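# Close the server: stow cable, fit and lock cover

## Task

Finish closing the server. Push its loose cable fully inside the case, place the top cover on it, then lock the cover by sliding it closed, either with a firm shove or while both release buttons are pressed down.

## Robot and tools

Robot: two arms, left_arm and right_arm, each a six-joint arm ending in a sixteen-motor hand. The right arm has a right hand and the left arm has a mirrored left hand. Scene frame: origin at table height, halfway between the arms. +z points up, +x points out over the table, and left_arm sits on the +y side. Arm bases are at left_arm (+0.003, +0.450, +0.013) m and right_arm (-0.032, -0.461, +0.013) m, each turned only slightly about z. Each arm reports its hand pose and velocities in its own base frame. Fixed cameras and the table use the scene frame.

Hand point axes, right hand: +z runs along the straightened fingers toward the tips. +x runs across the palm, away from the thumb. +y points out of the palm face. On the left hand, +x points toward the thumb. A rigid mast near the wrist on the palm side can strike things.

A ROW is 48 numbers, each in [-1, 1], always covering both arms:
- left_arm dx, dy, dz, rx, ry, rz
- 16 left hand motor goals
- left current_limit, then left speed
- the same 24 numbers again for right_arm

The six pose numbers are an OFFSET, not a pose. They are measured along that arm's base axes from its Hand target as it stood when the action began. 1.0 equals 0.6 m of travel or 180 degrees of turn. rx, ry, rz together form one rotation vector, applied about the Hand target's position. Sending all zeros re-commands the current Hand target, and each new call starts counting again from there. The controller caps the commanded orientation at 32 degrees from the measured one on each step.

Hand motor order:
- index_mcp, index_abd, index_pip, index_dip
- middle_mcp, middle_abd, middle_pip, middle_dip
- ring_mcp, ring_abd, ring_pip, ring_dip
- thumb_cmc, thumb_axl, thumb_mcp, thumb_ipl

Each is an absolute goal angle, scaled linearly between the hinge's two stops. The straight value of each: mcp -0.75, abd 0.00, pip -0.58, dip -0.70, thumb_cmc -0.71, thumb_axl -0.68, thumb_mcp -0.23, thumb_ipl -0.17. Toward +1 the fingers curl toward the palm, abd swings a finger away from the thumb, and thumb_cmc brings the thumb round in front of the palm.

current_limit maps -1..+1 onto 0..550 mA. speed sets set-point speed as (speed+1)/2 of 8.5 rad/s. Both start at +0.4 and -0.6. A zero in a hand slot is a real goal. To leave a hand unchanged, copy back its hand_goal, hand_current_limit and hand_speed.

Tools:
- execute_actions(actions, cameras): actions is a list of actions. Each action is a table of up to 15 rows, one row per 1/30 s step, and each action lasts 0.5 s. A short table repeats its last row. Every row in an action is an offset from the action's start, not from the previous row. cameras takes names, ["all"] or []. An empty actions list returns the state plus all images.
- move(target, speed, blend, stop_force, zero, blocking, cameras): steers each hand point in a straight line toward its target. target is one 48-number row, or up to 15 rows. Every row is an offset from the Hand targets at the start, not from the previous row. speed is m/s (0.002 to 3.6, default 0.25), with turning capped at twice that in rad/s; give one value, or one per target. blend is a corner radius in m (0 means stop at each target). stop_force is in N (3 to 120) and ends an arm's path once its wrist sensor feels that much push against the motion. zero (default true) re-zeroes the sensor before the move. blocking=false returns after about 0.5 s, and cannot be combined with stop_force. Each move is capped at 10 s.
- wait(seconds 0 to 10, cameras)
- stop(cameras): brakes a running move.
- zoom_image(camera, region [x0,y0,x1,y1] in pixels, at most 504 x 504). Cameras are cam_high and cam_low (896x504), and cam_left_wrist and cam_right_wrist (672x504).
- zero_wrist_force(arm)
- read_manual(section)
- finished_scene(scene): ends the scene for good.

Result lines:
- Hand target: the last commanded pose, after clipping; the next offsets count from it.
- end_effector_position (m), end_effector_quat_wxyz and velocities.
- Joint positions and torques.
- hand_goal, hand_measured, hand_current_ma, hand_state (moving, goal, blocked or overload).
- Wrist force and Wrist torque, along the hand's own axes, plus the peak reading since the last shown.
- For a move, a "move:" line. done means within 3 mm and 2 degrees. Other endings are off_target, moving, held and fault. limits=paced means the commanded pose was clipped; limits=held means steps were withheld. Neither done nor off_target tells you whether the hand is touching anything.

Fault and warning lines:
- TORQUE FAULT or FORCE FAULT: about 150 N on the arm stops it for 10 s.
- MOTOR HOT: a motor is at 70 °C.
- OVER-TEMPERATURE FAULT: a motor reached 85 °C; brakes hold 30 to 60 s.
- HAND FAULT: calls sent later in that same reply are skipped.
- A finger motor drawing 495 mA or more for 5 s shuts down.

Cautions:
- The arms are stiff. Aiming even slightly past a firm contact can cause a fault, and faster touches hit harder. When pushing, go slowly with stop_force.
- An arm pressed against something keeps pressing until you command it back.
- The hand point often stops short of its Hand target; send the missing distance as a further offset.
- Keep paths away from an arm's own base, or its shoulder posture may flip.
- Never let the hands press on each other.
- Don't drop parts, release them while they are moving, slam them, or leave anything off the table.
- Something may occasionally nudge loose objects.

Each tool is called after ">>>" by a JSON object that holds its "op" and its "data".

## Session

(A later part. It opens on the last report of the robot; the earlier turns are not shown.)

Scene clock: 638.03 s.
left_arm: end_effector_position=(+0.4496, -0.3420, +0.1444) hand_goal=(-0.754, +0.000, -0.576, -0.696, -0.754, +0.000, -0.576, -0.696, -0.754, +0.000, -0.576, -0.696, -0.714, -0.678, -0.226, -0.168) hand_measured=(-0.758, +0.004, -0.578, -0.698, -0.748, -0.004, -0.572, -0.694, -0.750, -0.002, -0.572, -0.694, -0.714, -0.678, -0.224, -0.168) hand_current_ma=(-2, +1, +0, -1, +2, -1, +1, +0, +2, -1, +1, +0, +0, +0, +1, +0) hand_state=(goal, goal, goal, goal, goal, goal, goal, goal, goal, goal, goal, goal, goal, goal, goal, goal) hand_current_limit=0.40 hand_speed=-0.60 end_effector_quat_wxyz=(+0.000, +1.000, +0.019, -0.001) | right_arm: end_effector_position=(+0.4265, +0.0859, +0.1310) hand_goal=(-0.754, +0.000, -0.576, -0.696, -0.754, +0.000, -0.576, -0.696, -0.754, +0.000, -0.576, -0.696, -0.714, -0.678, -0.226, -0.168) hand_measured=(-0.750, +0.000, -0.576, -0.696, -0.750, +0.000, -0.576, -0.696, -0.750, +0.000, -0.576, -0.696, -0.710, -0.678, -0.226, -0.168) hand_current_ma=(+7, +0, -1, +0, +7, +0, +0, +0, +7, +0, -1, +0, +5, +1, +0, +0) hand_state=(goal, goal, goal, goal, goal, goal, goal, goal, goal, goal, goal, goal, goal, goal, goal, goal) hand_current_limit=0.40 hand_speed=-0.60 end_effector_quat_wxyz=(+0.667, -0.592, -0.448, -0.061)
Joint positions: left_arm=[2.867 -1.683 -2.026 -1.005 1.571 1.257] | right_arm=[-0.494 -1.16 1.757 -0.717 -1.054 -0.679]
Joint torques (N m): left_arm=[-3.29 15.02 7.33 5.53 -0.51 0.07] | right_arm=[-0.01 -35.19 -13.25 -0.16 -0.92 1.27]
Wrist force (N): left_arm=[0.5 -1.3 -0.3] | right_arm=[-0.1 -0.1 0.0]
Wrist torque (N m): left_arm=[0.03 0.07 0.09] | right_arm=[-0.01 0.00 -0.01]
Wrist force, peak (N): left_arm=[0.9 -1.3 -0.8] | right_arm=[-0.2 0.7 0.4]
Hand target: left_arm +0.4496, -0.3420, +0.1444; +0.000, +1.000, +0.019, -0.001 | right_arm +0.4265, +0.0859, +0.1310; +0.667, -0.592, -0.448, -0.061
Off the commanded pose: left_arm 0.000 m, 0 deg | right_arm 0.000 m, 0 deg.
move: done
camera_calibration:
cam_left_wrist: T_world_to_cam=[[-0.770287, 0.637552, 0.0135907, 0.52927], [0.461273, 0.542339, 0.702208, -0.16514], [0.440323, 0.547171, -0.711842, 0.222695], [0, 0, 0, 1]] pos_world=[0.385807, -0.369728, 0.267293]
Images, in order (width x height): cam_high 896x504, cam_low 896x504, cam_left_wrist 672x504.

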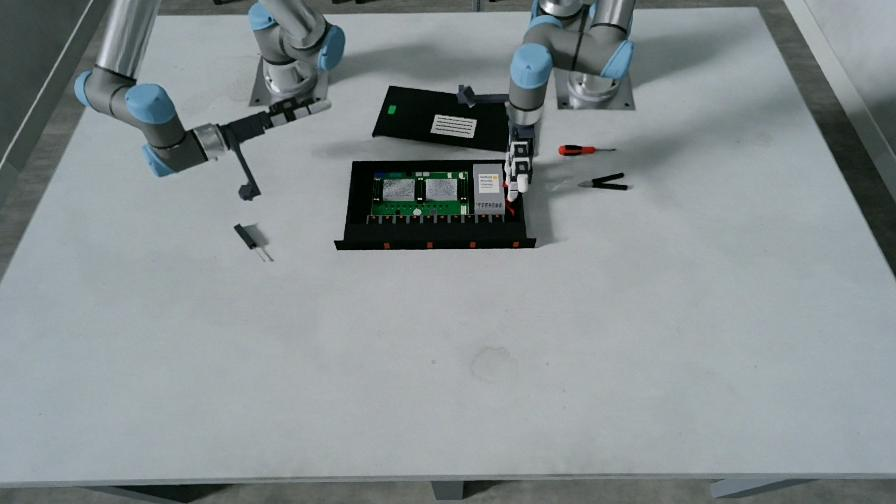

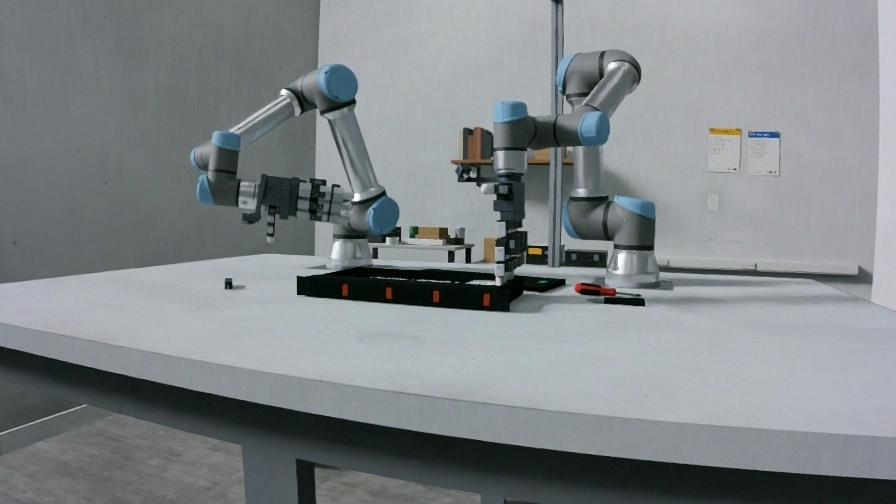

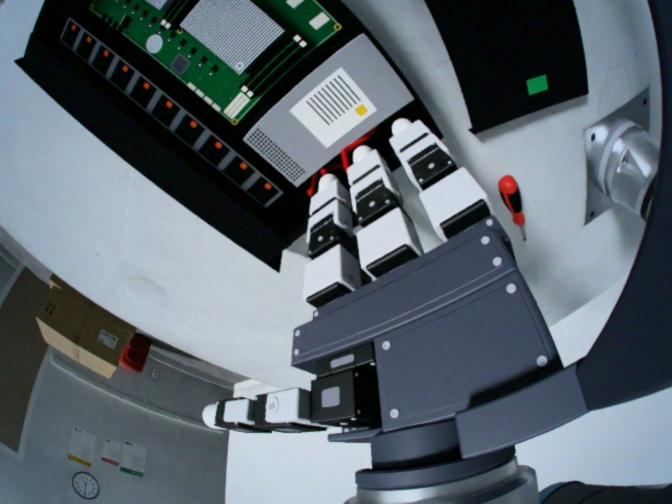

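>>> {"op": "move", "data": {"target": [[0.0,0.0,0.12,0,0,0,-0.754,0,-0.576,-0.696,-0.754,0,-0.576,-0.696,-0.754,0,-0.576,-0.696,-0.714,-0.678,-0.226,-0.168,0.4,-0.6,0,0,0,0,0,0,-0.754,0,-0.576,-0.696,-0.754,0,-0.576,-0.696,-0.754,0,-0.576,-0.696,-0.714,-0.678,-0.226,-0.168,0.4,-0.6],[0.0,0.25,0.2,0,0,0,-0.754,0,-0.576,-0.696,-0.754,0,-0.576,-0.696,-0.754,0,-0.576,-0.696,-0.714,-0.678,-0.226,-0.168,0.4,-0.6,0,0,0,0,0,0,-0.754,0,-0.576,-0.696,-0.754,0,-0.576,-0.696,-0.754,0,-0.576,-0.696,-0.714,-0.678,-0.226,-0.168,0.4,-0.6]], "speed": [0.08,0.2], "blend": 0.02, "cameras": ["cam_high","cam_low","cam_left_wrist"]}}

>>> {"op": "zoom_image", "data": {"camera": "cam_low", "region": [440, 230, 560, 320]}}

>>> {"op": "zoom_image", "data": {"camera": "cam_high", "region": [470, 150, 550, 250]}}

>>> {"op": "zoom_image", "data": {"camera": "cam_left_wrist", "region": [280, 0, 420, 130]}}

Scene clock: 710.97 s.
left_arm: end_effector_position=(+0.4496, -0.1922, +0.2643) hand_goal=(-0.754, +0.000, -0.576, -0.696, -0.754, +0.000, -0.576, -0.696, -0.754, +0.000, -0.576, -0.696, -0.714, -0.678, -0.226, -0.168) hand_measured=(-0.754, +0.002, -0.578, -0.698, -0.750, -0.002, -0.572, -0.694, -0.750, -0.002, -0.574, -0.694, -0.714, -0.678, -0.224, -0.168) hand_current_ma=(+0, +1, +0, -1, +1, -1, +1, +0, +1, +0, +1, +0, +0, +0, +1, +0) hand_state=(goal, goal, goal, goal, goal, goal, goal, goal, goal, goal, goal, goal, goal, goal, goal, goal) hand_current_limit=0.40 hand_speed=-0.60 end_effector_quat_wxyz=(+0.000, +1.000, +0.019, -0.001) | right_arm: end_effector_position=(+0.4265, +0.0859, +0.1310) hand_goal=(-0.754, +0.000, -0.576, -0.696, -0.754, +0.000, -0.576, -0.696, -0.754, +0.000, -0.576, -0.696, -0.714, -0.678, -0.226, -0.168) hand_measured=(-0.750, +0.000, -0.576, -0.696, -0.750, +0.000, -0.576, -0.696, -0.750, +0.000, -0.576, -0.696, -0.710, -0.678, -0.226, -0.168) hand_current_ma=(+7, +0, -1, +0, +7, +0, +0, +0, +7, +0, -1, +0, +5, +1, +0, +0) hand_state=(goal, goal, goal, goal, goal, goal, goal, goal, goal, goal, goal, goal, goal, goal, goal, goal) hand_current_limit=0.40 hand_speed=-0.60 end_effector_quat_wxyz=(+0.667, -0.592, -0.448, -0.061)
Joint positions: left_arm=[3.201 -1.417 -1.952 -1.345 1.571 1.592] | right_arm=[-0.494 -1.16 1.757 -0.717 -1.054 -0.679]
Joint torques (N m): left_arm=[8.87 27.61 39.75 -0.37 -0.56 3.05] | right_arm=[-0.1 -34.74 -13.47 -0.2 -1.03 1.35]
Wrist force (N): left_arm=[0.7 -0.7 -0.1] | right_arm=[0.1 0.4 -0.2]
Wrist torque (N m): left_arm=[0.03 0.03 -0.07] | right_arm=[0.07 -0.01 0.02]
Wrist force, peak (N): left_arm=[1.5 -2.7 0.2] | right_arm=[0.3 0.7 0.2]
Hand target: left_arm +0.4496, -0.1920, +0.2644; +0.000, +1.000, +0.019, -0.001 | right_arm +0.4265, +0.0859, +0.1310; +0.667, -0.592, -0.448, -0.061
Off the commanded pose: left_arm 0.000 m, 0 deg | right_arm 0.000 m, 0 deg.
move: done
camera_calibration:
cam_left_wrist: T_world_to_cam=[[-0.77026, 0.637585, 0.0136332, 0.432115], [0.46132, 0.542301, 0.702206, -0.330603], [0.440323, 0.54717, -0.711843, 0.226079], [0, 0, 0, 1]] pos_world=[0.385807, -0.219928, 0.387193]
Images, in order (width x height): cam_high 896x504, cam_low 896x504, cam_left_wrist 672x504.

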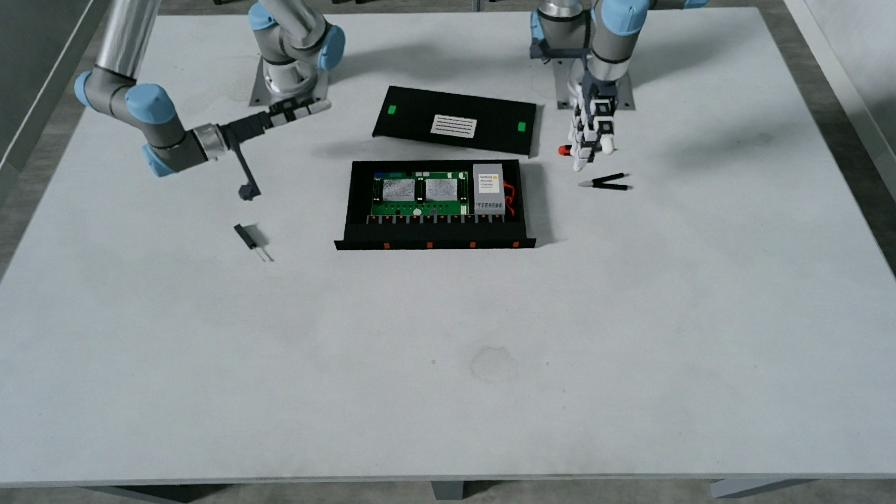

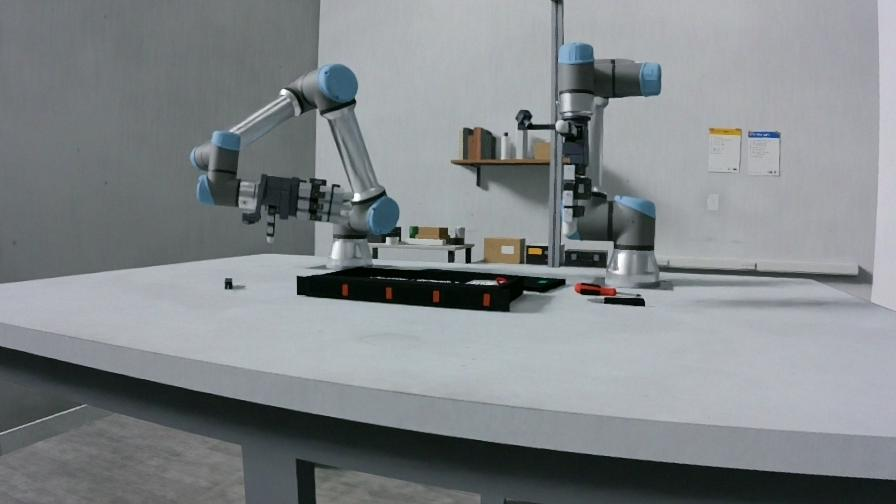

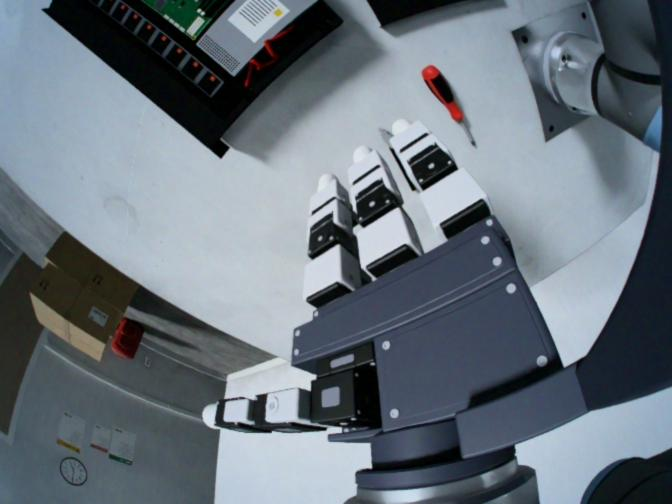

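Scaled by 4.200 from the camera's 896x504 image, which has a finer 1280x720 frame.

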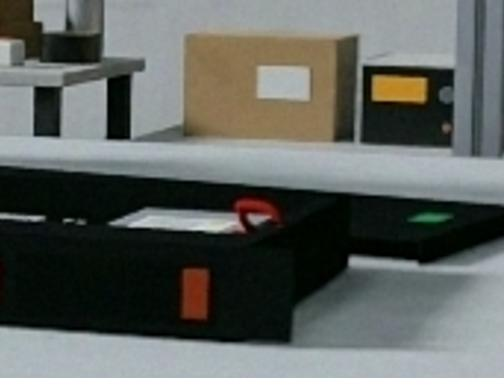

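Scaled by 5.040 from the camera's 896x504 image, which has a finer 1280x720 frame.

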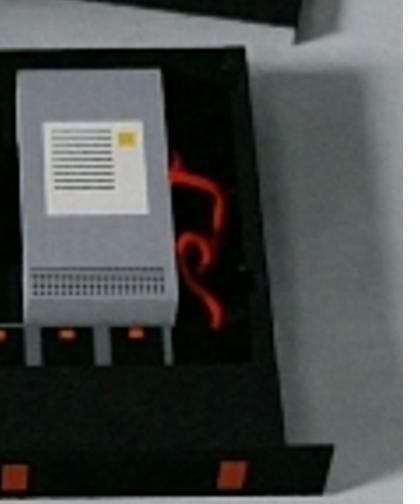

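Scaled by 3.600 from the camera's 672x504 image, which has a finer 960x720 frame.

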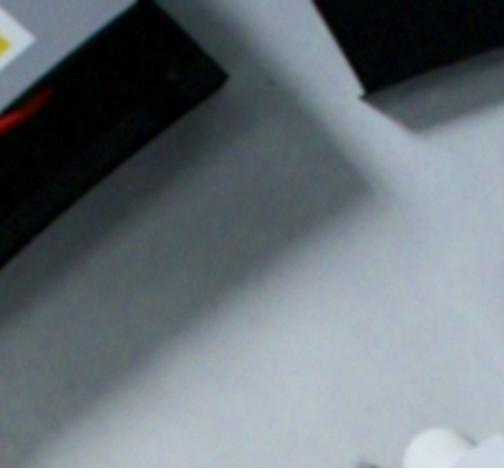

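>>> {"op": "move", "data": {"target": [[0.0543,-0.252,-0.05,0,0,0,-0.754,0.19,-0.576,-0.696,-0.754,0,-0.576,-0.696,-0.754,-0.19,-0.576,-0.696,-0.714,-0.678,-0.226,-0.168,0.4,-0.6,0,0,0,0,0,0,-0.754,0,-0.576,-0.696,-0.754,0,-0.576,-0.696,-0.754,0,-0.576,-0.696,-0.714,-0.678,-0.226,-0.168,0.4,-0.6],[0.0543,-0.252,-0.1173,0,0,0,-0.754,0.19,-0.576,-0.696,-0.754,0,-0.576,-0.696,-0.754,-0.19,-0.576,-0.696,-0.714,-0.678,-0.226,-0.168,0.4,-0.6,0,0,0,0,0,0,-0.754,0,-0.576,-0.696,-0.754,0,-0.576,-0.696,-0.754,0,-0.576,-0.696,-0.714,-0.678,-0.226,-0.168,0.4,-0.6]], "speed": [0.15,0.08], "blend": 0.01, "cameras": ["cam_high","cam_left_wrist"]}}

>>> {"op": "zoom_image", "data": {"camera": "cam_left_wrist", "region": [250, 80, 420, 210]}}

>>> {"op": "zoom_image", "data": {"camera": "cam_high", "region": [470, 150, 550, 250]}}

Scene clock: 742.53 s.
left_arm: end_effector_position=(+0.4822, -0.3432, +0.1941) hand_goal=(-0.754, +0.190, -0.576, -0.696, -0.754, +0.000, -0.576, -0.696, -0.754, -0.190, -0.576, -0.696, -0.714, -0.678, -0.226, -0.168) hand_measured=(-0.754, +0.184, -0.578, -0.698, -0.752, -0.002, -0.574, -0.694, -0.752, -0.186, -0.574, -0.694, -0.714, -0.678, -0.224, -0.168) hand_current_ma=(+0, -2, +0, -1, +1, +0, +1, +0, +0, +1, +1, +0, +0, +0, +1, +0) hand_state=(goal, goal, goal, goal, goal, goal, goal, goal, goal, goal, goal, goal, goal, goal, goal, goal) hand_current_limit=0.40 hand_speed=-0.60 end_effector_quat_wxyz=(+0.000, +1.000, +0.019, -0.001) | right_arm: end_effector_position=(+0.4265, +0.0859, +0.1310) hand_goal=(-0.754, +0.000, -0.576, -0.696, -0.754, +0.000, -0.576, -0.696, -0.754, +0.000, -0.576, -0.696, -0.714, -0.678, -0.226, -0.168) hand_measured=(-0.750, +0.000, -0.576, -0.696, -0.750, +0.000, -0.576, -0.696, -0.750, +0.000, -0.576, -0.696, -0.710, -0.678, -0.226, -0.168) hand_current_ma=(+7, +0, -1, +0, +7, +0, +0, +0, +7, +0, -1, +0, +5, +1, +0, +0) hand_state=(goal, goal, goal, goal, goal, goal, goal, goal, goal, goal, goal, goal, goal, goal, goal, goal) hand_current_limit=0.40 hand_speed=-0.60 end_effector_quat_wxyz=(+0.667, -0.592, -0.448, -0.061)
Joint positions: left_arm=[2.882 -1.689 -1.874 -1.15 1.571 1.273] | right_arm=[-0.494 -1.16 1.757 -0.717 -1.054 -0.679]
Joint torques (N m): left_arm=[-10.56 15.25 8.79 5.55 -0.62 -2.44] | right_arm=[-0.33 -34.86 -13.24 -0.17 -1 1.37]
Wrist force (N): left_arm=[0.9 -0.9 0.5] | right_arm=[0.3 0.3 -0.3]
Wrist torque (N m): left_arm=[0.01 0.05 0.11] | right_arm=[0.04 -0.05 0.04]
Wrist force, peak (N): left_arm=[2.0 -2.6 -0.6] | right_arm=[-0.3 0.7 -0.2]
Hand target: left_arm +0.4822, -0.3432, +0.1940; +0.000, +1.000, +0.019, -0.001 | right_arm +0.4265, +0.0859, +0.1310; +0.667, -0.592, -0.448, -0.061
Off the commanded pose: left_arm 0.000 m, 0 deg | right_arm 0.000 m, 0 deg.
move: done
camera_calibration:
cam_left_wrist: T_world_to_cam=[[-0.770259, 0.637586, 0.0136343, 0.554379], [0.461321, 0.5423, 0.702206, -0.214485], [0.440323, 0.54717, -0.711843, 0.244491], [0, 0, 0, 1]] pos_world=[0.418307, -0.370928, 0.317093]
Images, in order (width x height): cam_high 896x504, cam_left_wrist 672x504.

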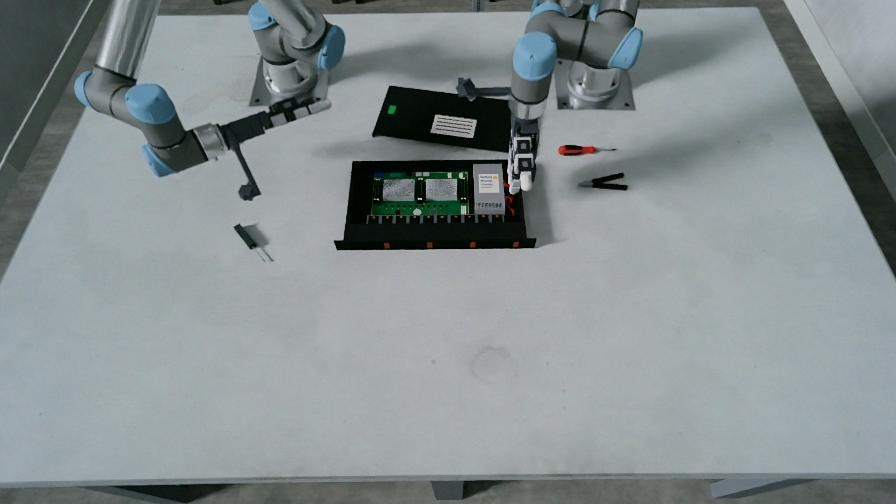

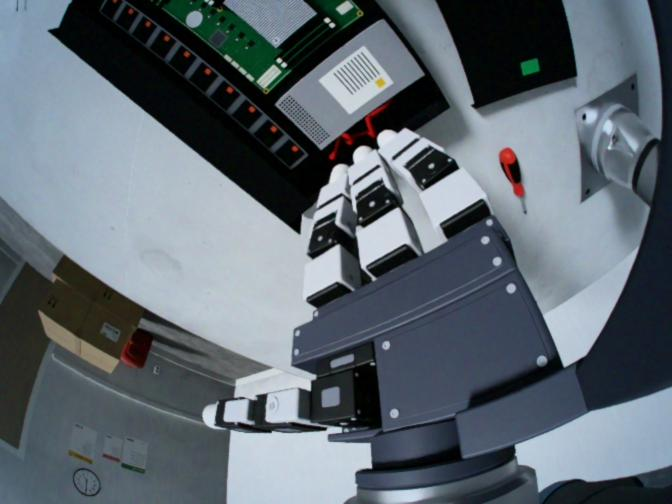

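Scaled by 2.965 from the camera's 672x504 image, which has a finer 960x720 frame.

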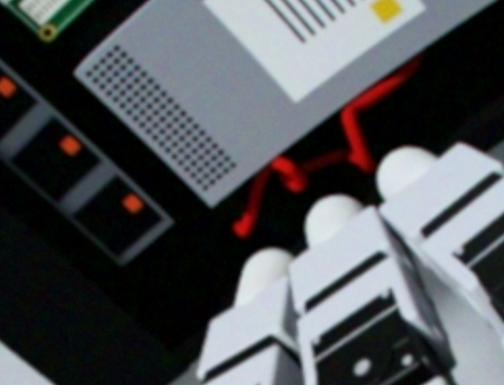

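Scaled by 5.040 from the camera's 896x504 image, which has a finer 1280x720 frame.

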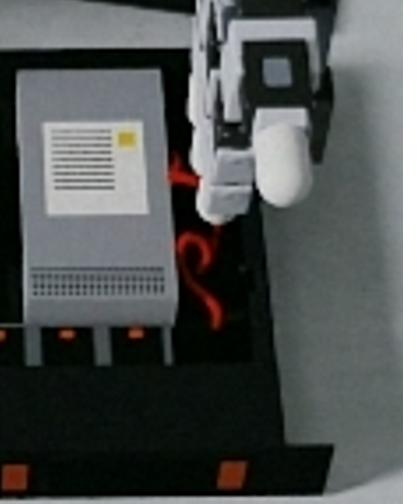

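>>> {"op": "move", "data": {"target": [[-0.003,-0.012,0,0,0,0,-0.754,0.19,-0.576,-0.696,-0.754,0,-0.576,-0.696,-0.754,-0.19,-0.576,-0.696,-0.714,-0.678,-0.226,-0.168,0.4,-0.6,0,0,0,0,0,0,-0.754,0,-0.576,-0.696,-0.754,0,-0.576,-0.696,-0.754,0,-0.576,-0.696,-0.714,-0.678,-0.226,-0.168,0.4,-0.6],[-0.003,-0.012,-0.067,0,0,0,-0.754,0.19,-0.576,-0.696,-0.754,0,-0.576,-0.696,-0.754,-0.19,-0.576,-0.696,-0.714,-0.678,-0.226,-0.168,0.4,-0.6,0,0,0,0,0,0,-0.754,0,-0.576,-0.696,-0.754,0,-0.576,-0.696,-0.754,0,-0.576,-0.696,-0.714,-0.678,-0.226,-0.168,0.4,-0.6]], "speed": [0.05,0.03], "stop_force": 8, "cameras": ["cam_high","cam_low","cam_left_wrist"]}}

>>> {"op": "zoom_image", "data": {"camera": "cam_left_wrist", "region": [250, 80, 420, 210]}}

>>> {"op": "zoom_image", "data": {"camera": "cam_high", "region": [470, 150, 550, 250]}}

>>> {"op": "zoom_image", "data": {"camera": "cam_low", "region": [440, 230, 560, 320]}}

Scene clock: 770.73 s.
left_arm: end_effector_position=(+0.4804, -0.3504, +0.1538) hand_goal=(-0.754, +0.190, -0.576, -0.696, -0.754, +0.000, -0.576, -0.696, -0.754, -0.190, -0.576, -0.696, -0.714, -0.678, -0.226, -0.168) hand_measured=(-0.754, +0.184, -0.578, -0.698, -0.752, -0.002, -0.574, -0.694, -0.752, -0.186, -0.574, -0.694, -0.714, -0.678, -0.224, -0.168) hand_current_ma=(+0, -2, +0, -1, +1, +0, +1, +0, +0, +1, +1, +0, +0, +0, +1, +0) hand_state=(goal, goal, goal, goal, goal, goal, goal, goal, goal, goal, goal, goal, goal, goal, goal, goal) hand_current_limit=0.40 hand_speed=-0.60 end_effector_quat_wxyz=(+0.000, +1.000, +0.019, -0.001) | right_arm: end_effector_position=(+0.4265, +0.0859, +0.1310) hand_goal=(-0.754, +0.000, -0.576, -0.696, -0.754, +0.000, -0.576, -0.696, -0.754, +0.000, -0.576, -0.696, -0.714, -0.678, -0.226, -0.168) hand_measured=(-0.750, +0.000, -0.576, -0.696, -0.750, +0.000, -0.576, -0.696, -0.750, +0.000, -0.576, -0.696, -0.710, -0.678, -0.226, -0.168) hand_current_ma=(+7, +0, -1, +0, +7, +0, +0, +0, +7, +0, -1, +0, +5, +1, +0, +0) hand_state=(goal, goal, goal, goal, goal, goal, goal, goal, goal, goal, goal, goal, goal, goal, goal, goal) hand_current_limit=0.40 hand_speed=-0.60 end_effector_quat_wxyz=(+0.667, -0.592, -0.448, -0.061)
Joint positions: left_arm=[2.867 -1.74 -1.93 -1.044 1.571 1.258] | right_arm=[-0.494 -1.16 1.757 -0.717 -1.054 -0.679]
Joint torques (N m): left_arm=[-11.17 17.73 7.18 5.57 -0.43 -2.44] | right_arm=[0.15 -34.73 -13.21 -0.07 -1.12 1.29]
Wrist force (N): left_arm=[0.8 -0.7 0.0] | right_arm=[-0.3 0.2 0.0]
Wrist torque (N m): left_arm=[0.05 0.04 0.11] | right_arm=[0.01 0.04 -0.03]
Wrist force, peak (N): left_arm=[1.1 -1.0 0.3] | right_arm=[0.4 0.6 0.2]
Hand target: left_arm +0.4804, -0.3504, +0.1538; +0.000, +1.000, +0.019, -0.001 | right_arm +0.4265, +0.0859, +0.1310; +0.667, -0.592, -0.448, -0.061
Off the commanded pose: left_arm 0.000 m, 0 deg | right_arm 0.000 m, 0 deg.
move: done
camera_calibration:
cam_left_wrist: T_world_to_cam=[[-0.770287, 0.637552, 0.0135907, 0.558145], [0.461273, 0.542339, 0.702208, -0.181346], [0.440323, 0.547171, -0.711842, 0.220465], [0, 0, 0, 1]] pos_world=[0.416507, -0.378128, 0.276693]
Images, in order (width x height): cam_high 896x504, cam_low 896x504, cam_left_wrist 672x504.

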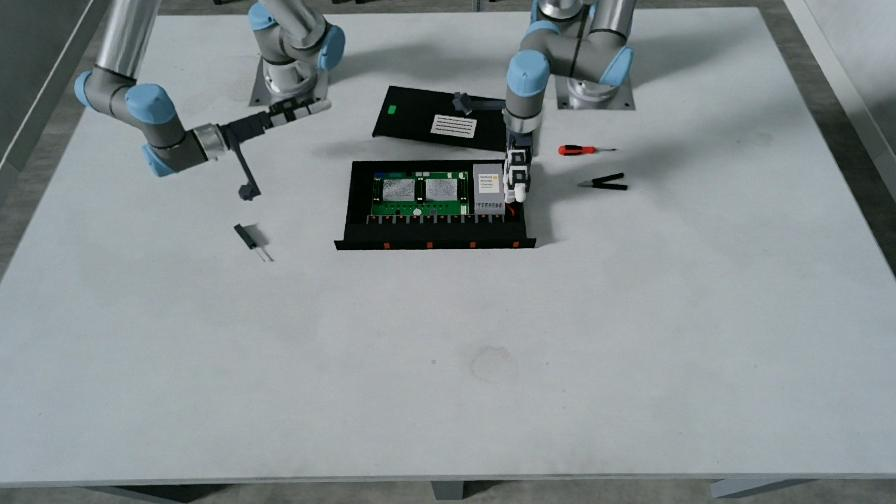

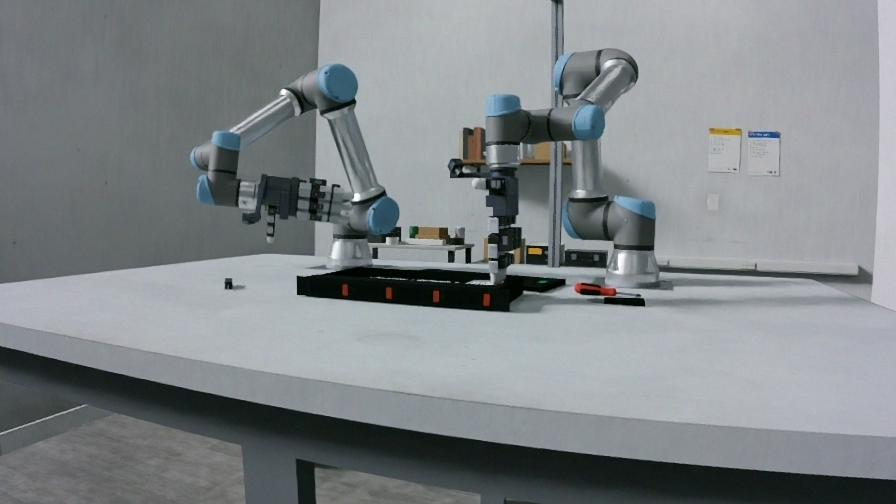

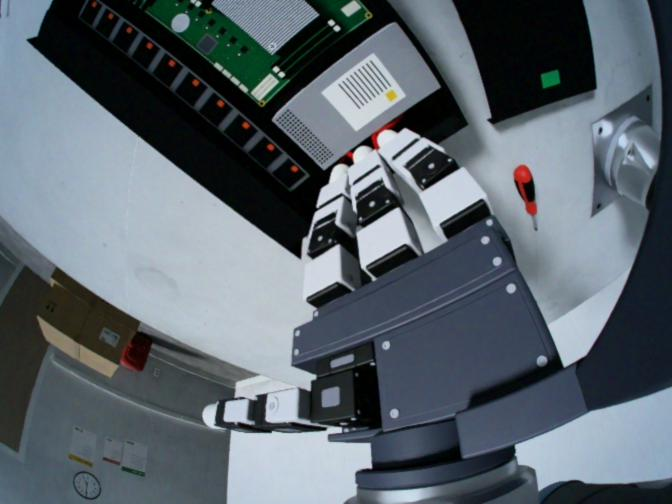

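Scaled by 2.965 from the camera's 672x504 image, which has a finer 960x720 frame.

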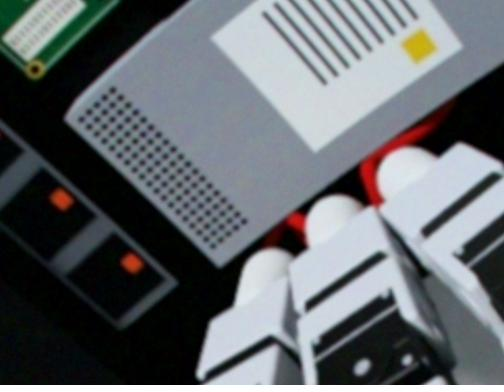

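Scaled by 5.040 from the camera's 896x504 image, which has a finer 1280x720 frame.

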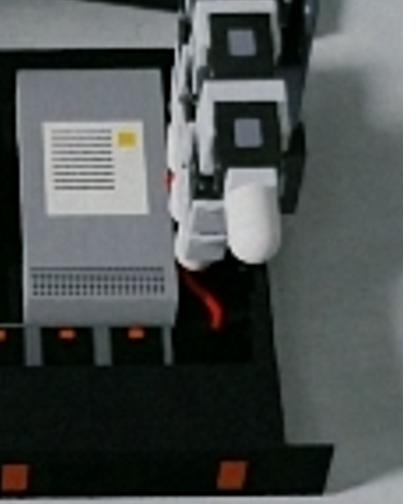

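Scaled by 4.200 from the camera's 896x504 image, which has a finer 1280x720 frame.

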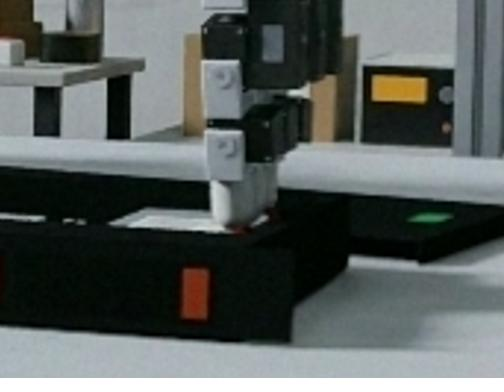

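>>> {"op": "move", "data": {"target": [[0,0,-0.025,0,0,0,-0.754,0.19,-0.576,-0.696,-0.754,0,-0.576,-0.696,-0.754,-0.19,-0.576,-0.696,-0.714,-0.678,-0.226,-0.168,0.4,-0.6,0,0,0,0,0,0,-0.754,0,-0.576,-0.696,-0.754,0,-0.576,-0.696,-0.754,0,-0.576,-0.696,-0.714,-0.678,-0.226,-0.168,0.4,-0.6]], "speed": [0.02], "stop_force": 6}}

>>> {"op": "move", "data": {"target": [[0,0,0.1,0,0,0,-0.754,0.19,-0.576,-0.696,-0.754,0,-0.576,-0.696,-0.754,-0.19,-0.576,-0.696,-0.714,-0.678,-0.226,-0.168,0.4,-0.6,0,0,0,0,0,0,-0.754,0,-0.576,-0.696,-0.754,0,-0.576,-0.696,-0.754,0,-0.576,-0.696,-0.714,-0.678,-0.226,-0.168,0.4,-0.6],[0,0.25,0.2,0,0,0,-0.754,0.19,-0.576,-0.696,-0.754,0,-0.576,-0.696,-0.754,-0.19,-0.576,-0.696,-0.714,-0.678,-0.226,-0.168,0.4,-0.6,0,0,0,0,0,0,-0.754,0,-0.576,-0.696,-0.754,0,-0.576,-0.696,-0.754,0,-0.576,-0.696,-0.714,-0.678,-0.226,-0.168,0.4,-0.6]], "speed": [0.08,0.2], "blend": 0.02, "cameras": ["cam_high","cam_low","cam_left_wrist"]}}

>>> {"op": "zoom_image", "data": {"camera": "cam_low", "region": [440, 230, 560, 320]}}

>>> {"op": "zoom_image", "data": {"camera": "cam_high", "region": [470, 150, 550, 250]}}

>>> {"op": "zoom_image", "data": {"camera": "cam_left_wrist", "region": [180, 0, 320, 130]}}

Scene clock: 792.13 s.
left_arm: end_effector_position=(+0.4804, -0.3504, +0.1388) hand_goal=(-0.754, +0.190, -0.576, -0.696, -0.754, +0.000, -0.576, -0.696, -0.754, -0.190, -0.576, -0.696, -0.714, -0.678, -0.226, -0.168) hand_measured=(-0.758, +0.184, -0.578, -0.698, -0.760, -0.002, -0.580, -0.696, -0.762, -0.190, -0.580, -0.696, -0.714, -0.678, -0.224, -0.168) hand_current_ma=(-2, -2, -1, -1, -3, +0, -1, +0, -4, +0, -1, +0, +0, +0, +1, +0) hand_state=(goal, goal, goal, goal, goal, goal, goal, goal, goal, goal, goal, goal, goal, goal, goal, goal) hand_current_limit=0.40 hand_speed=-0.60 end_effector_quat_wxyz=(+0.000, +1.000, +0.019, -0.001) | right_arm: end_effector_position=(+0.4265, +0.0859, +0.1310) hand_goal=(-0.754, +0.000, -0.576, -0.696, -0.754, +0.000, -0.576, -0.696, -0.754, +0.000, -0.576, -0.696, -0.714, -0.678, -0.226, -0.168) hand_measured=(-0.750, +0.000, -0.576, -0.696, -0.750, +0.000, -0.576, -0.696, -0.750, +0.000, -0.576, -0.696, -0.710, -0.678, -0.226, -0.168) hand_current_ma=(+7, +0, -1, +0, +7, +0, +0, +0, +7, +0, -1, +0, +5, +1, +0, +0) hand_state=(goal, goal, goal, goal, goal, goal, goal, goal, goal, goal, goal, goal, goal, goal, goal, goal) hand_current_limit=0.40 hand_speed=-0.60 end_effector_quat_wxyz=(+0.667, -0.592, -0.448, -0.061)
Joint positions: left_arm=[2.867 -1.76 -1.951 -1.003 1.571 1.258] | right_arm=[-0.494 -1.16 1.757 -0.717 -1.054 -0.679]
Joint torques (N m): left_arm=[-10.61 16.14 6.21 5.44 0.58 -2.3] | right_arm=[-0.02 -35.21 -13.02 -0.11 -1.15 1.44]
Wrist force (N): left_arm=[0.5 -2.7 -1.8] | right_arm=[0.0 0.3 0.1]
Wrist torque (N m): left_arm=[0.29 0.00 0.13] | right_arm=[0.02 0.00 0.01]
Wrist force, peak (N): left_arm=[0.6 -2.5 -2.5] | right_arm=[0.0 0.5 -0.4]
Hand target: left_arm +0.4804, -0.3504, +0.1388; +0.000, +1.000, +0.019, -0.001 | right_arm +0.4265, +0.0859, +0.1310; +0.667, -0.592, -0.448, -0.061
Off the commanded pose: left_arm 0.000 m, 0 deg | right_arm 0.000 m, 0 deg.
move: done

Scene clock: 794.47 s.
left_arm: end_effector_position=(+0.4804, -0.2006, +0.2587) hand_goal=(-0.754, +0.190, -0.576, -0.696, -0.754, +0.000, -0.576, -0.696, -0.754, -0.190, -0.576, -0.696, -0.714, -0.678, -0.226, -0.168) hand_measured=(-0.754, +0.184, -0.578, -0.698, -0.754, -0.002, -0.578, -0.696, -0.754, -0.188, -0.578, -0.696, -0.714, -0.678, -0.224, -0.168) hand_current_ma=(+0, -2, +0, -1, +0, +0, +0, +0, +0, +0, +0, +0, +0, +0, +1, +0) hand_state=(goal, goal, goal, goal, goal, goal, goal, goal, goal, goal, goal, goal, goal, goal, goal, goal) hand_current_limit=0.40 hand_speed=-0.60 end_effector_quat_wxyz=(+0.000, +1.000, +0.019, -0.001) | right_arm: end_effector_position=(+0.4265, +0.0859, +0.1310) hand_goal=(-0.754, +0.000, -0.576, -0.696, -0.754, +0.000, -0.576, -0.696, -0.754, +0.000, -0.576, -0.696, -0.714, -0.678, -0.226, -0.168) hand_measured=(-0.750, +0.000, -0.576, -0.696, -0.750, +0.000, -0.576, -0.696, -0.750, +0.000, -0.576, -0.696, -0.710, -0.678, -0.226, -0.168) hand_current_ma=(+7, +0, -1, +0, +7, +0, +0, +0, +7, +0, -1, +0, +5, +1, +0, +0) hand_state=(goal, goal, goal, goal, goal, goal, goal, goal, goal, goal, goal, goal, goal, goal, goal, goal) hand_current_limit=0.40 hand_speed=-0.60 end_effector_quat_wxyz=(+0.667, -0.592, -0.448, -0.061)
Joint positions: left_arm=[3.178 -1.502 -1.892 -1.32 1.571 1.569] | right_arm=[-0.494 -1.16 1.757 -0.717 -1.054 -0.679]
Joint torques (N m): left_arm=[10.83 32.24 39.06 -0.29 -0.45 2.93] | right_arm=[0.19 -35.19 -12.62 -0.11 -1.2 1.3]
Wrist force (N): left_arm=[0.9 -1.1 0.0] | right_arm=[-0.1 0.0 0.0]
Wrist torque (N m): left_arm=[0.02 0.03 -0.06] | right_arm=[0.00 0.00 -0.01]
Wrist force, peak (N): left_arm=[1.5 -3.0 -0.3] | right_arm=[0.0 0.6 0.3]
Hand target: left_arm +0.4804, -0.2004, +0.2588; +0.000, +1.000, +0.019, -0.001 | right_arm +0.4265, +0.0859, +0.1310; +0.667, -0.592, -0.448, -0.061
Off the commanded pose: left_arm 0.000 m, 0 deg | right_arm 0.000 m, 0 deg.
move: done
camera_calibration:
cam_left_wrist: T_world_to_cam=[[-0.770259, 0.637586, 0.0136343, 0.461192], [0.461321, 0.5423, 0.702206, -0.336349], [0.440323, 0.54717, -0.711843, 0.213242], [0, 0, 0, 1]] pos_world=[0.416507, -0.228328, 0.381693]
Images, in order (width x height): cam_high 896x504, cam_low 896x504, cam_left_wrist 672x504.

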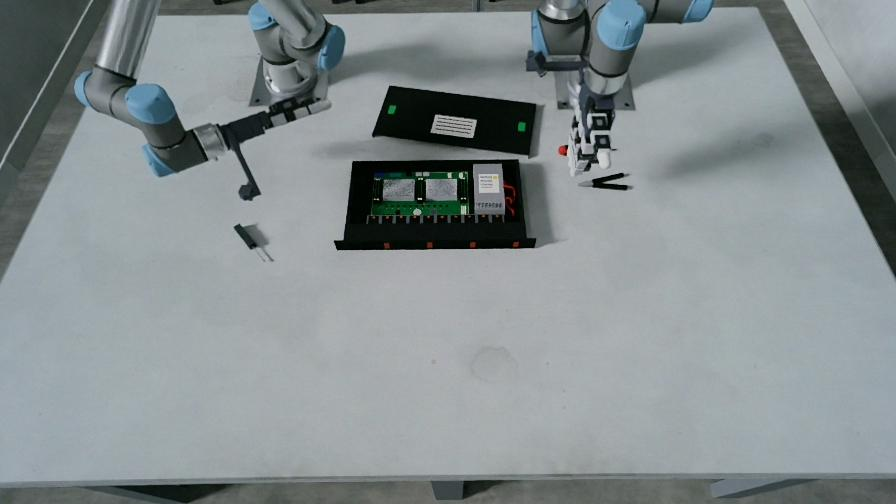

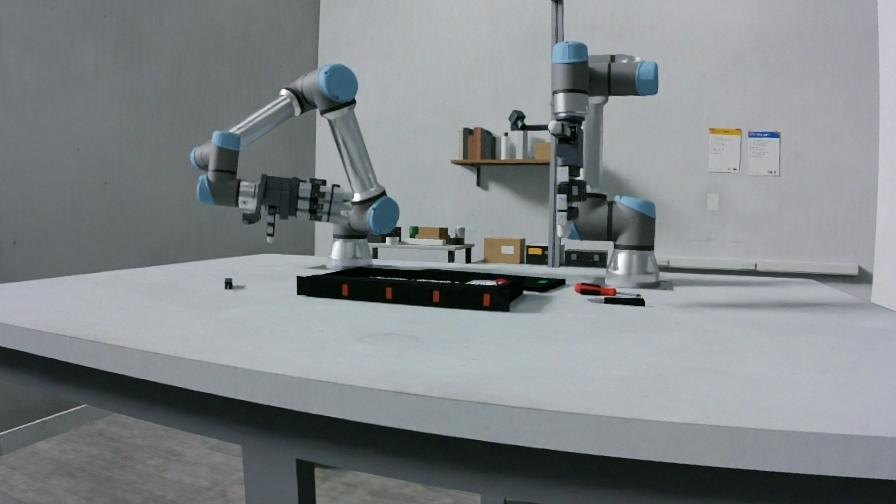

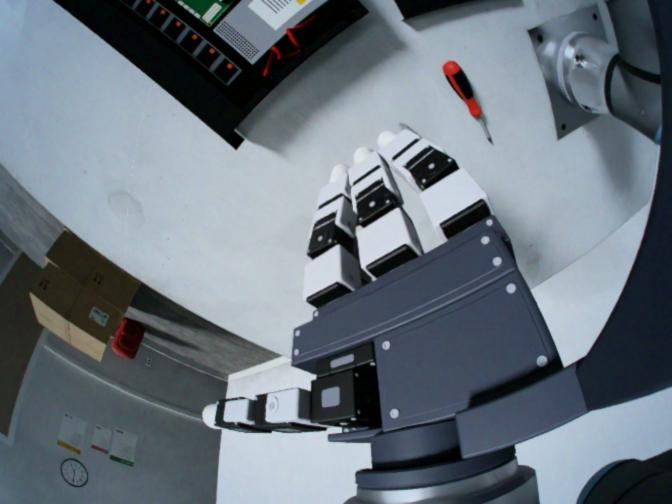

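Scaled by 4.200 from the camera's 896x504 image, which has a finer 1280x720 frame.

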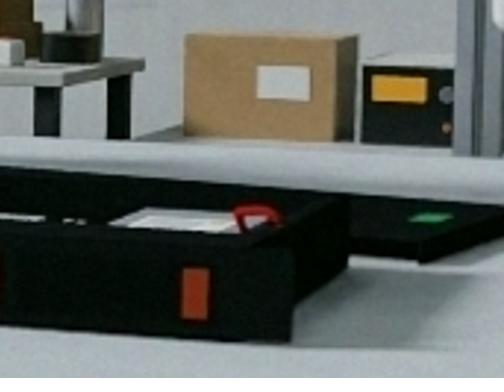

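Scaled by 5.040 from the camera's 896x504 image, which has a finer 1280x720 frame.

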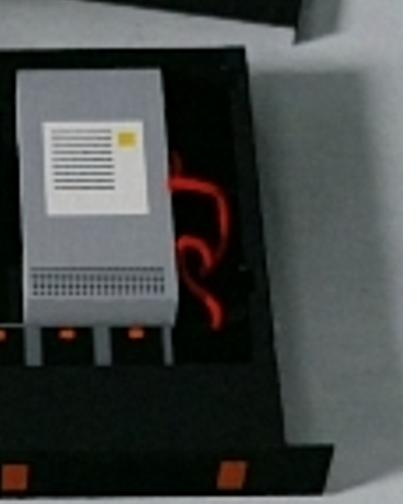

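Scaled by 3.600 from the camera's 672x504 image, which has a finer 960x720 frame.

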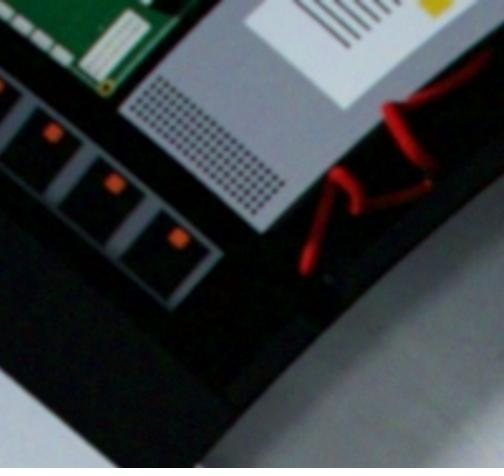

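>>> {"op": "move", "data": {"target": [[0,0,0,0,0,0,-0.754,0.0,-0.576,-0.696,-0.754,0,-0.576,-0.696,-0.754,0.0,-0.576,-0.696,-0.714,-0.678,-0.226,-0.168,0.4,-0.6,-0.2108,0.1902,0.3317,-0.0946,-0.5067,0.4214,-0.754,0,-0.576,-0.696,-0.754,0,-0.576,-0.696,-0.754,0,-0.576,-0.696,-0.714,-0.678,-0.226,-0.168,0.4,-0.6]], "speed": [0.25], "cameras": ["cam_high","cam_low","cam_right_wrist"]}}

Scene clock: 850.00 s.
left_arm: end_effector_position=(+0.4804, -0.2004, +0.2588) hand_goal=(-0.754, +0.000, -0.576, -0.696, -0.754, +0.000, -0.576, -0.696, -0.754, +0.000, -0.576, -0.696, -0.714, -0.678, -0.226, -0.168) hand_measured=(-0.754, +0.004, -0.578, -0.698, -0.754, -0.002, -0.578, -0.696, -0.754, -0.004, -0.578, -0.696, -0.714, -0.678, -0.224, -0.168) hand_current_ma=(+0, +1, +0, -1, +0, +0, +0, +0, +0, -1, +0, +0, +0, +0, +1, +0) hand_state=(goal, goal, goal, goal, goal, goal, goal, goal, goal, goal, goal, goal, goal, goal, goal, goal) hand_current_limit=0.40 hand_speed=-0.60 end_effector_quat_wxyz=(+0.000, +1.000, +0.019, -0.001) | right_arm: end_effector_position=(+0.3000, +0.2000, +0.3299) hand_goal=(-0.754, +0.000, -0.576, -0.696, -0.754, +0.000, -0.576, -0.696, -0.754, +0.000, -0.576, -0.696, -0.714, -0.678, -0.226, -0.168) hand_measured=(-0.748, +0.000, -0.576, -0.696, -0.748, +0.000, -0.576, -0.696, -0.750, +0.000, -0.576, -0.696, -0.712, -0.678, -0.224, -0.168) hand_current_ma=(+8, +0, +0, +0, +8, +0, +0, +0, +7, +0, +0, +0, +3, +1, +4, +0) hand_state=(goal, goal, goal, goal, goal, goal, goal, goal, goal, goal, goal, goal, goal, goal, goal, goal) hand_current_limit=0.40 hand_speed=-0.60 end_effector_quat_wxyz=(+0.000, +0.094, +0.996, +0.000)
Joint positions: left_arm=[3.179 -1.502 -1.892 -1.32 1.571 1.57] | right_arm=[-0.049 -2.154 2.046 -1.463 -1.571 -1.432]
Joint torques (N m): left_arm=[9.93 31.39 39.22 -0.52 -0.49 2.84] | right_arm=[13.87 -5.6 -7.91 -4.4 -1.42 -1.87]
Wrist force (N): left_arm=[0.8 -0.9 -0.3] | right_arm=[-1.9 2.3 -2.1]
Wrist torque (N m): left_arm=[0.06 0.02 -0.07] | right_arm=[0.35 0.23 0.01]
Wrist force, peak (N): left_arm=[0.9 -1.3 -0.1] | right_arm=[-1.8 2.2 -2.4]
Hand target: left_arm +0.4804, -0.2004, +0.2588; +0.000, +1.000, +0.019, -0.001 | right_arm +0.3000, +0.2000, +0.3300; +0.001, +0.093, +0.996, +0.000
Off the commanded pose: left_arm 0.000 m, 0 deg | right_arm 0.000 m, 0 deg.
move: done
camera_calibration:
cam_right_wrist: T_world_to_cam=[[0.894555, 0.444728, -0.044599, -0.302638], [0.342031, -0.6169, 0.708837, -0.255934], [0.287726, -0.649347, -0.703961, 0.399427], [0, 0, 0, 1]] pos_world=[0.243338, 0.236073, 0.449099]
Images, in order (width x height): cam_high 896x504, cam_low 896x504, cam_right_wrist 672x504.

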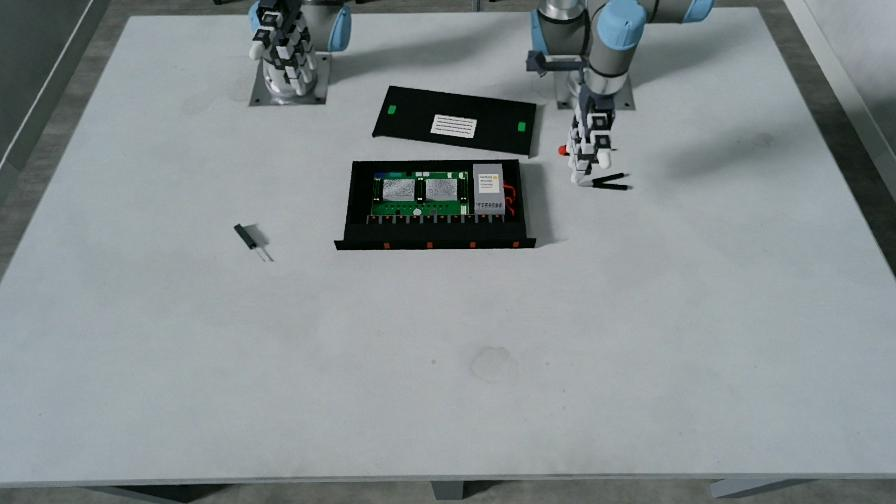

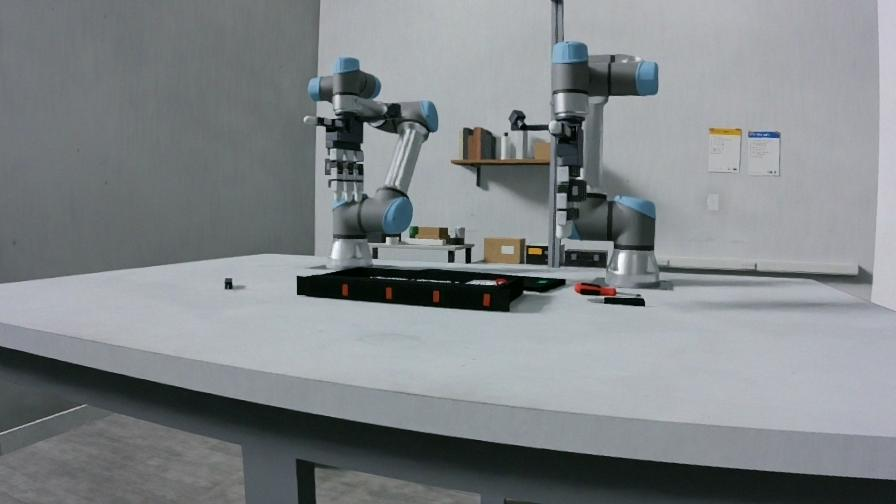

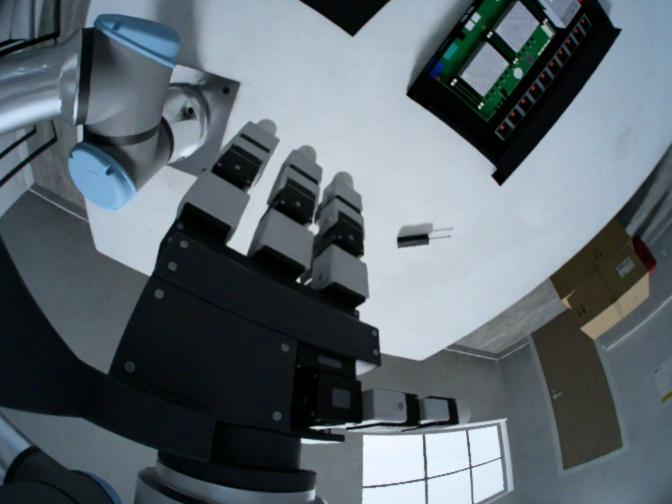

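>>> {"op": "zoom_image", "data": {"camera": "cam_right_wrist", "region": [380, 0, 640, 200]}}

>>> {"op": "zoom_image", "data": {"camera": "cam_high", "region": [330, 80, 450, 200]}}

>>> {"op": "zoom_image", "data": {"camera": "cam_high", "region": [430, 80, 560, 200]}}

Scaled by 1.938 from the camera's 672x504 image, which has a finer 960x720 frame.

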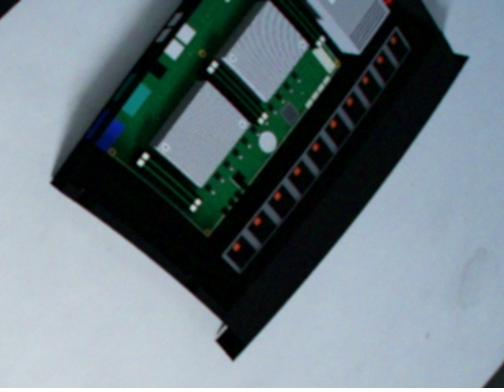

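Scaled by 4.200 from the camera's 896x504 image, which has a finer 1280x720 frame.

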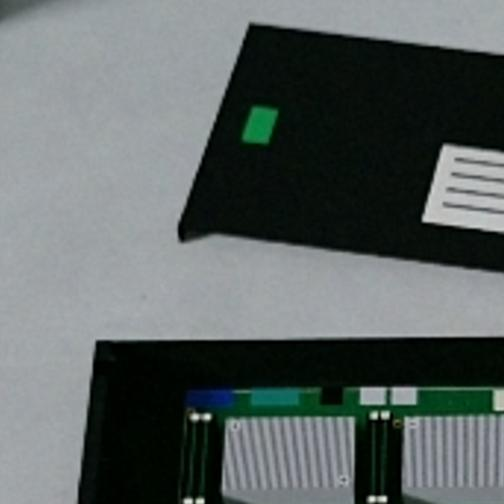

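Scaled by 3.877 from the camera's 896x504 image, which has a finer 1280x720 frame.

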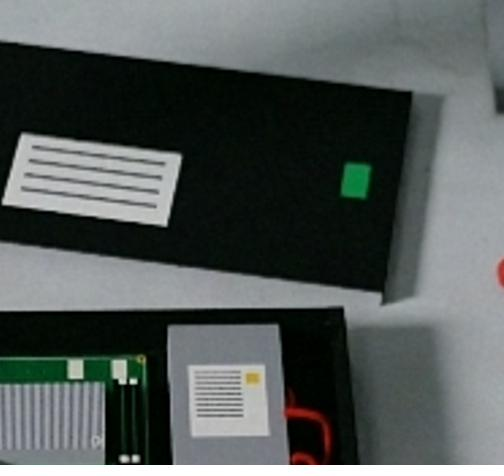

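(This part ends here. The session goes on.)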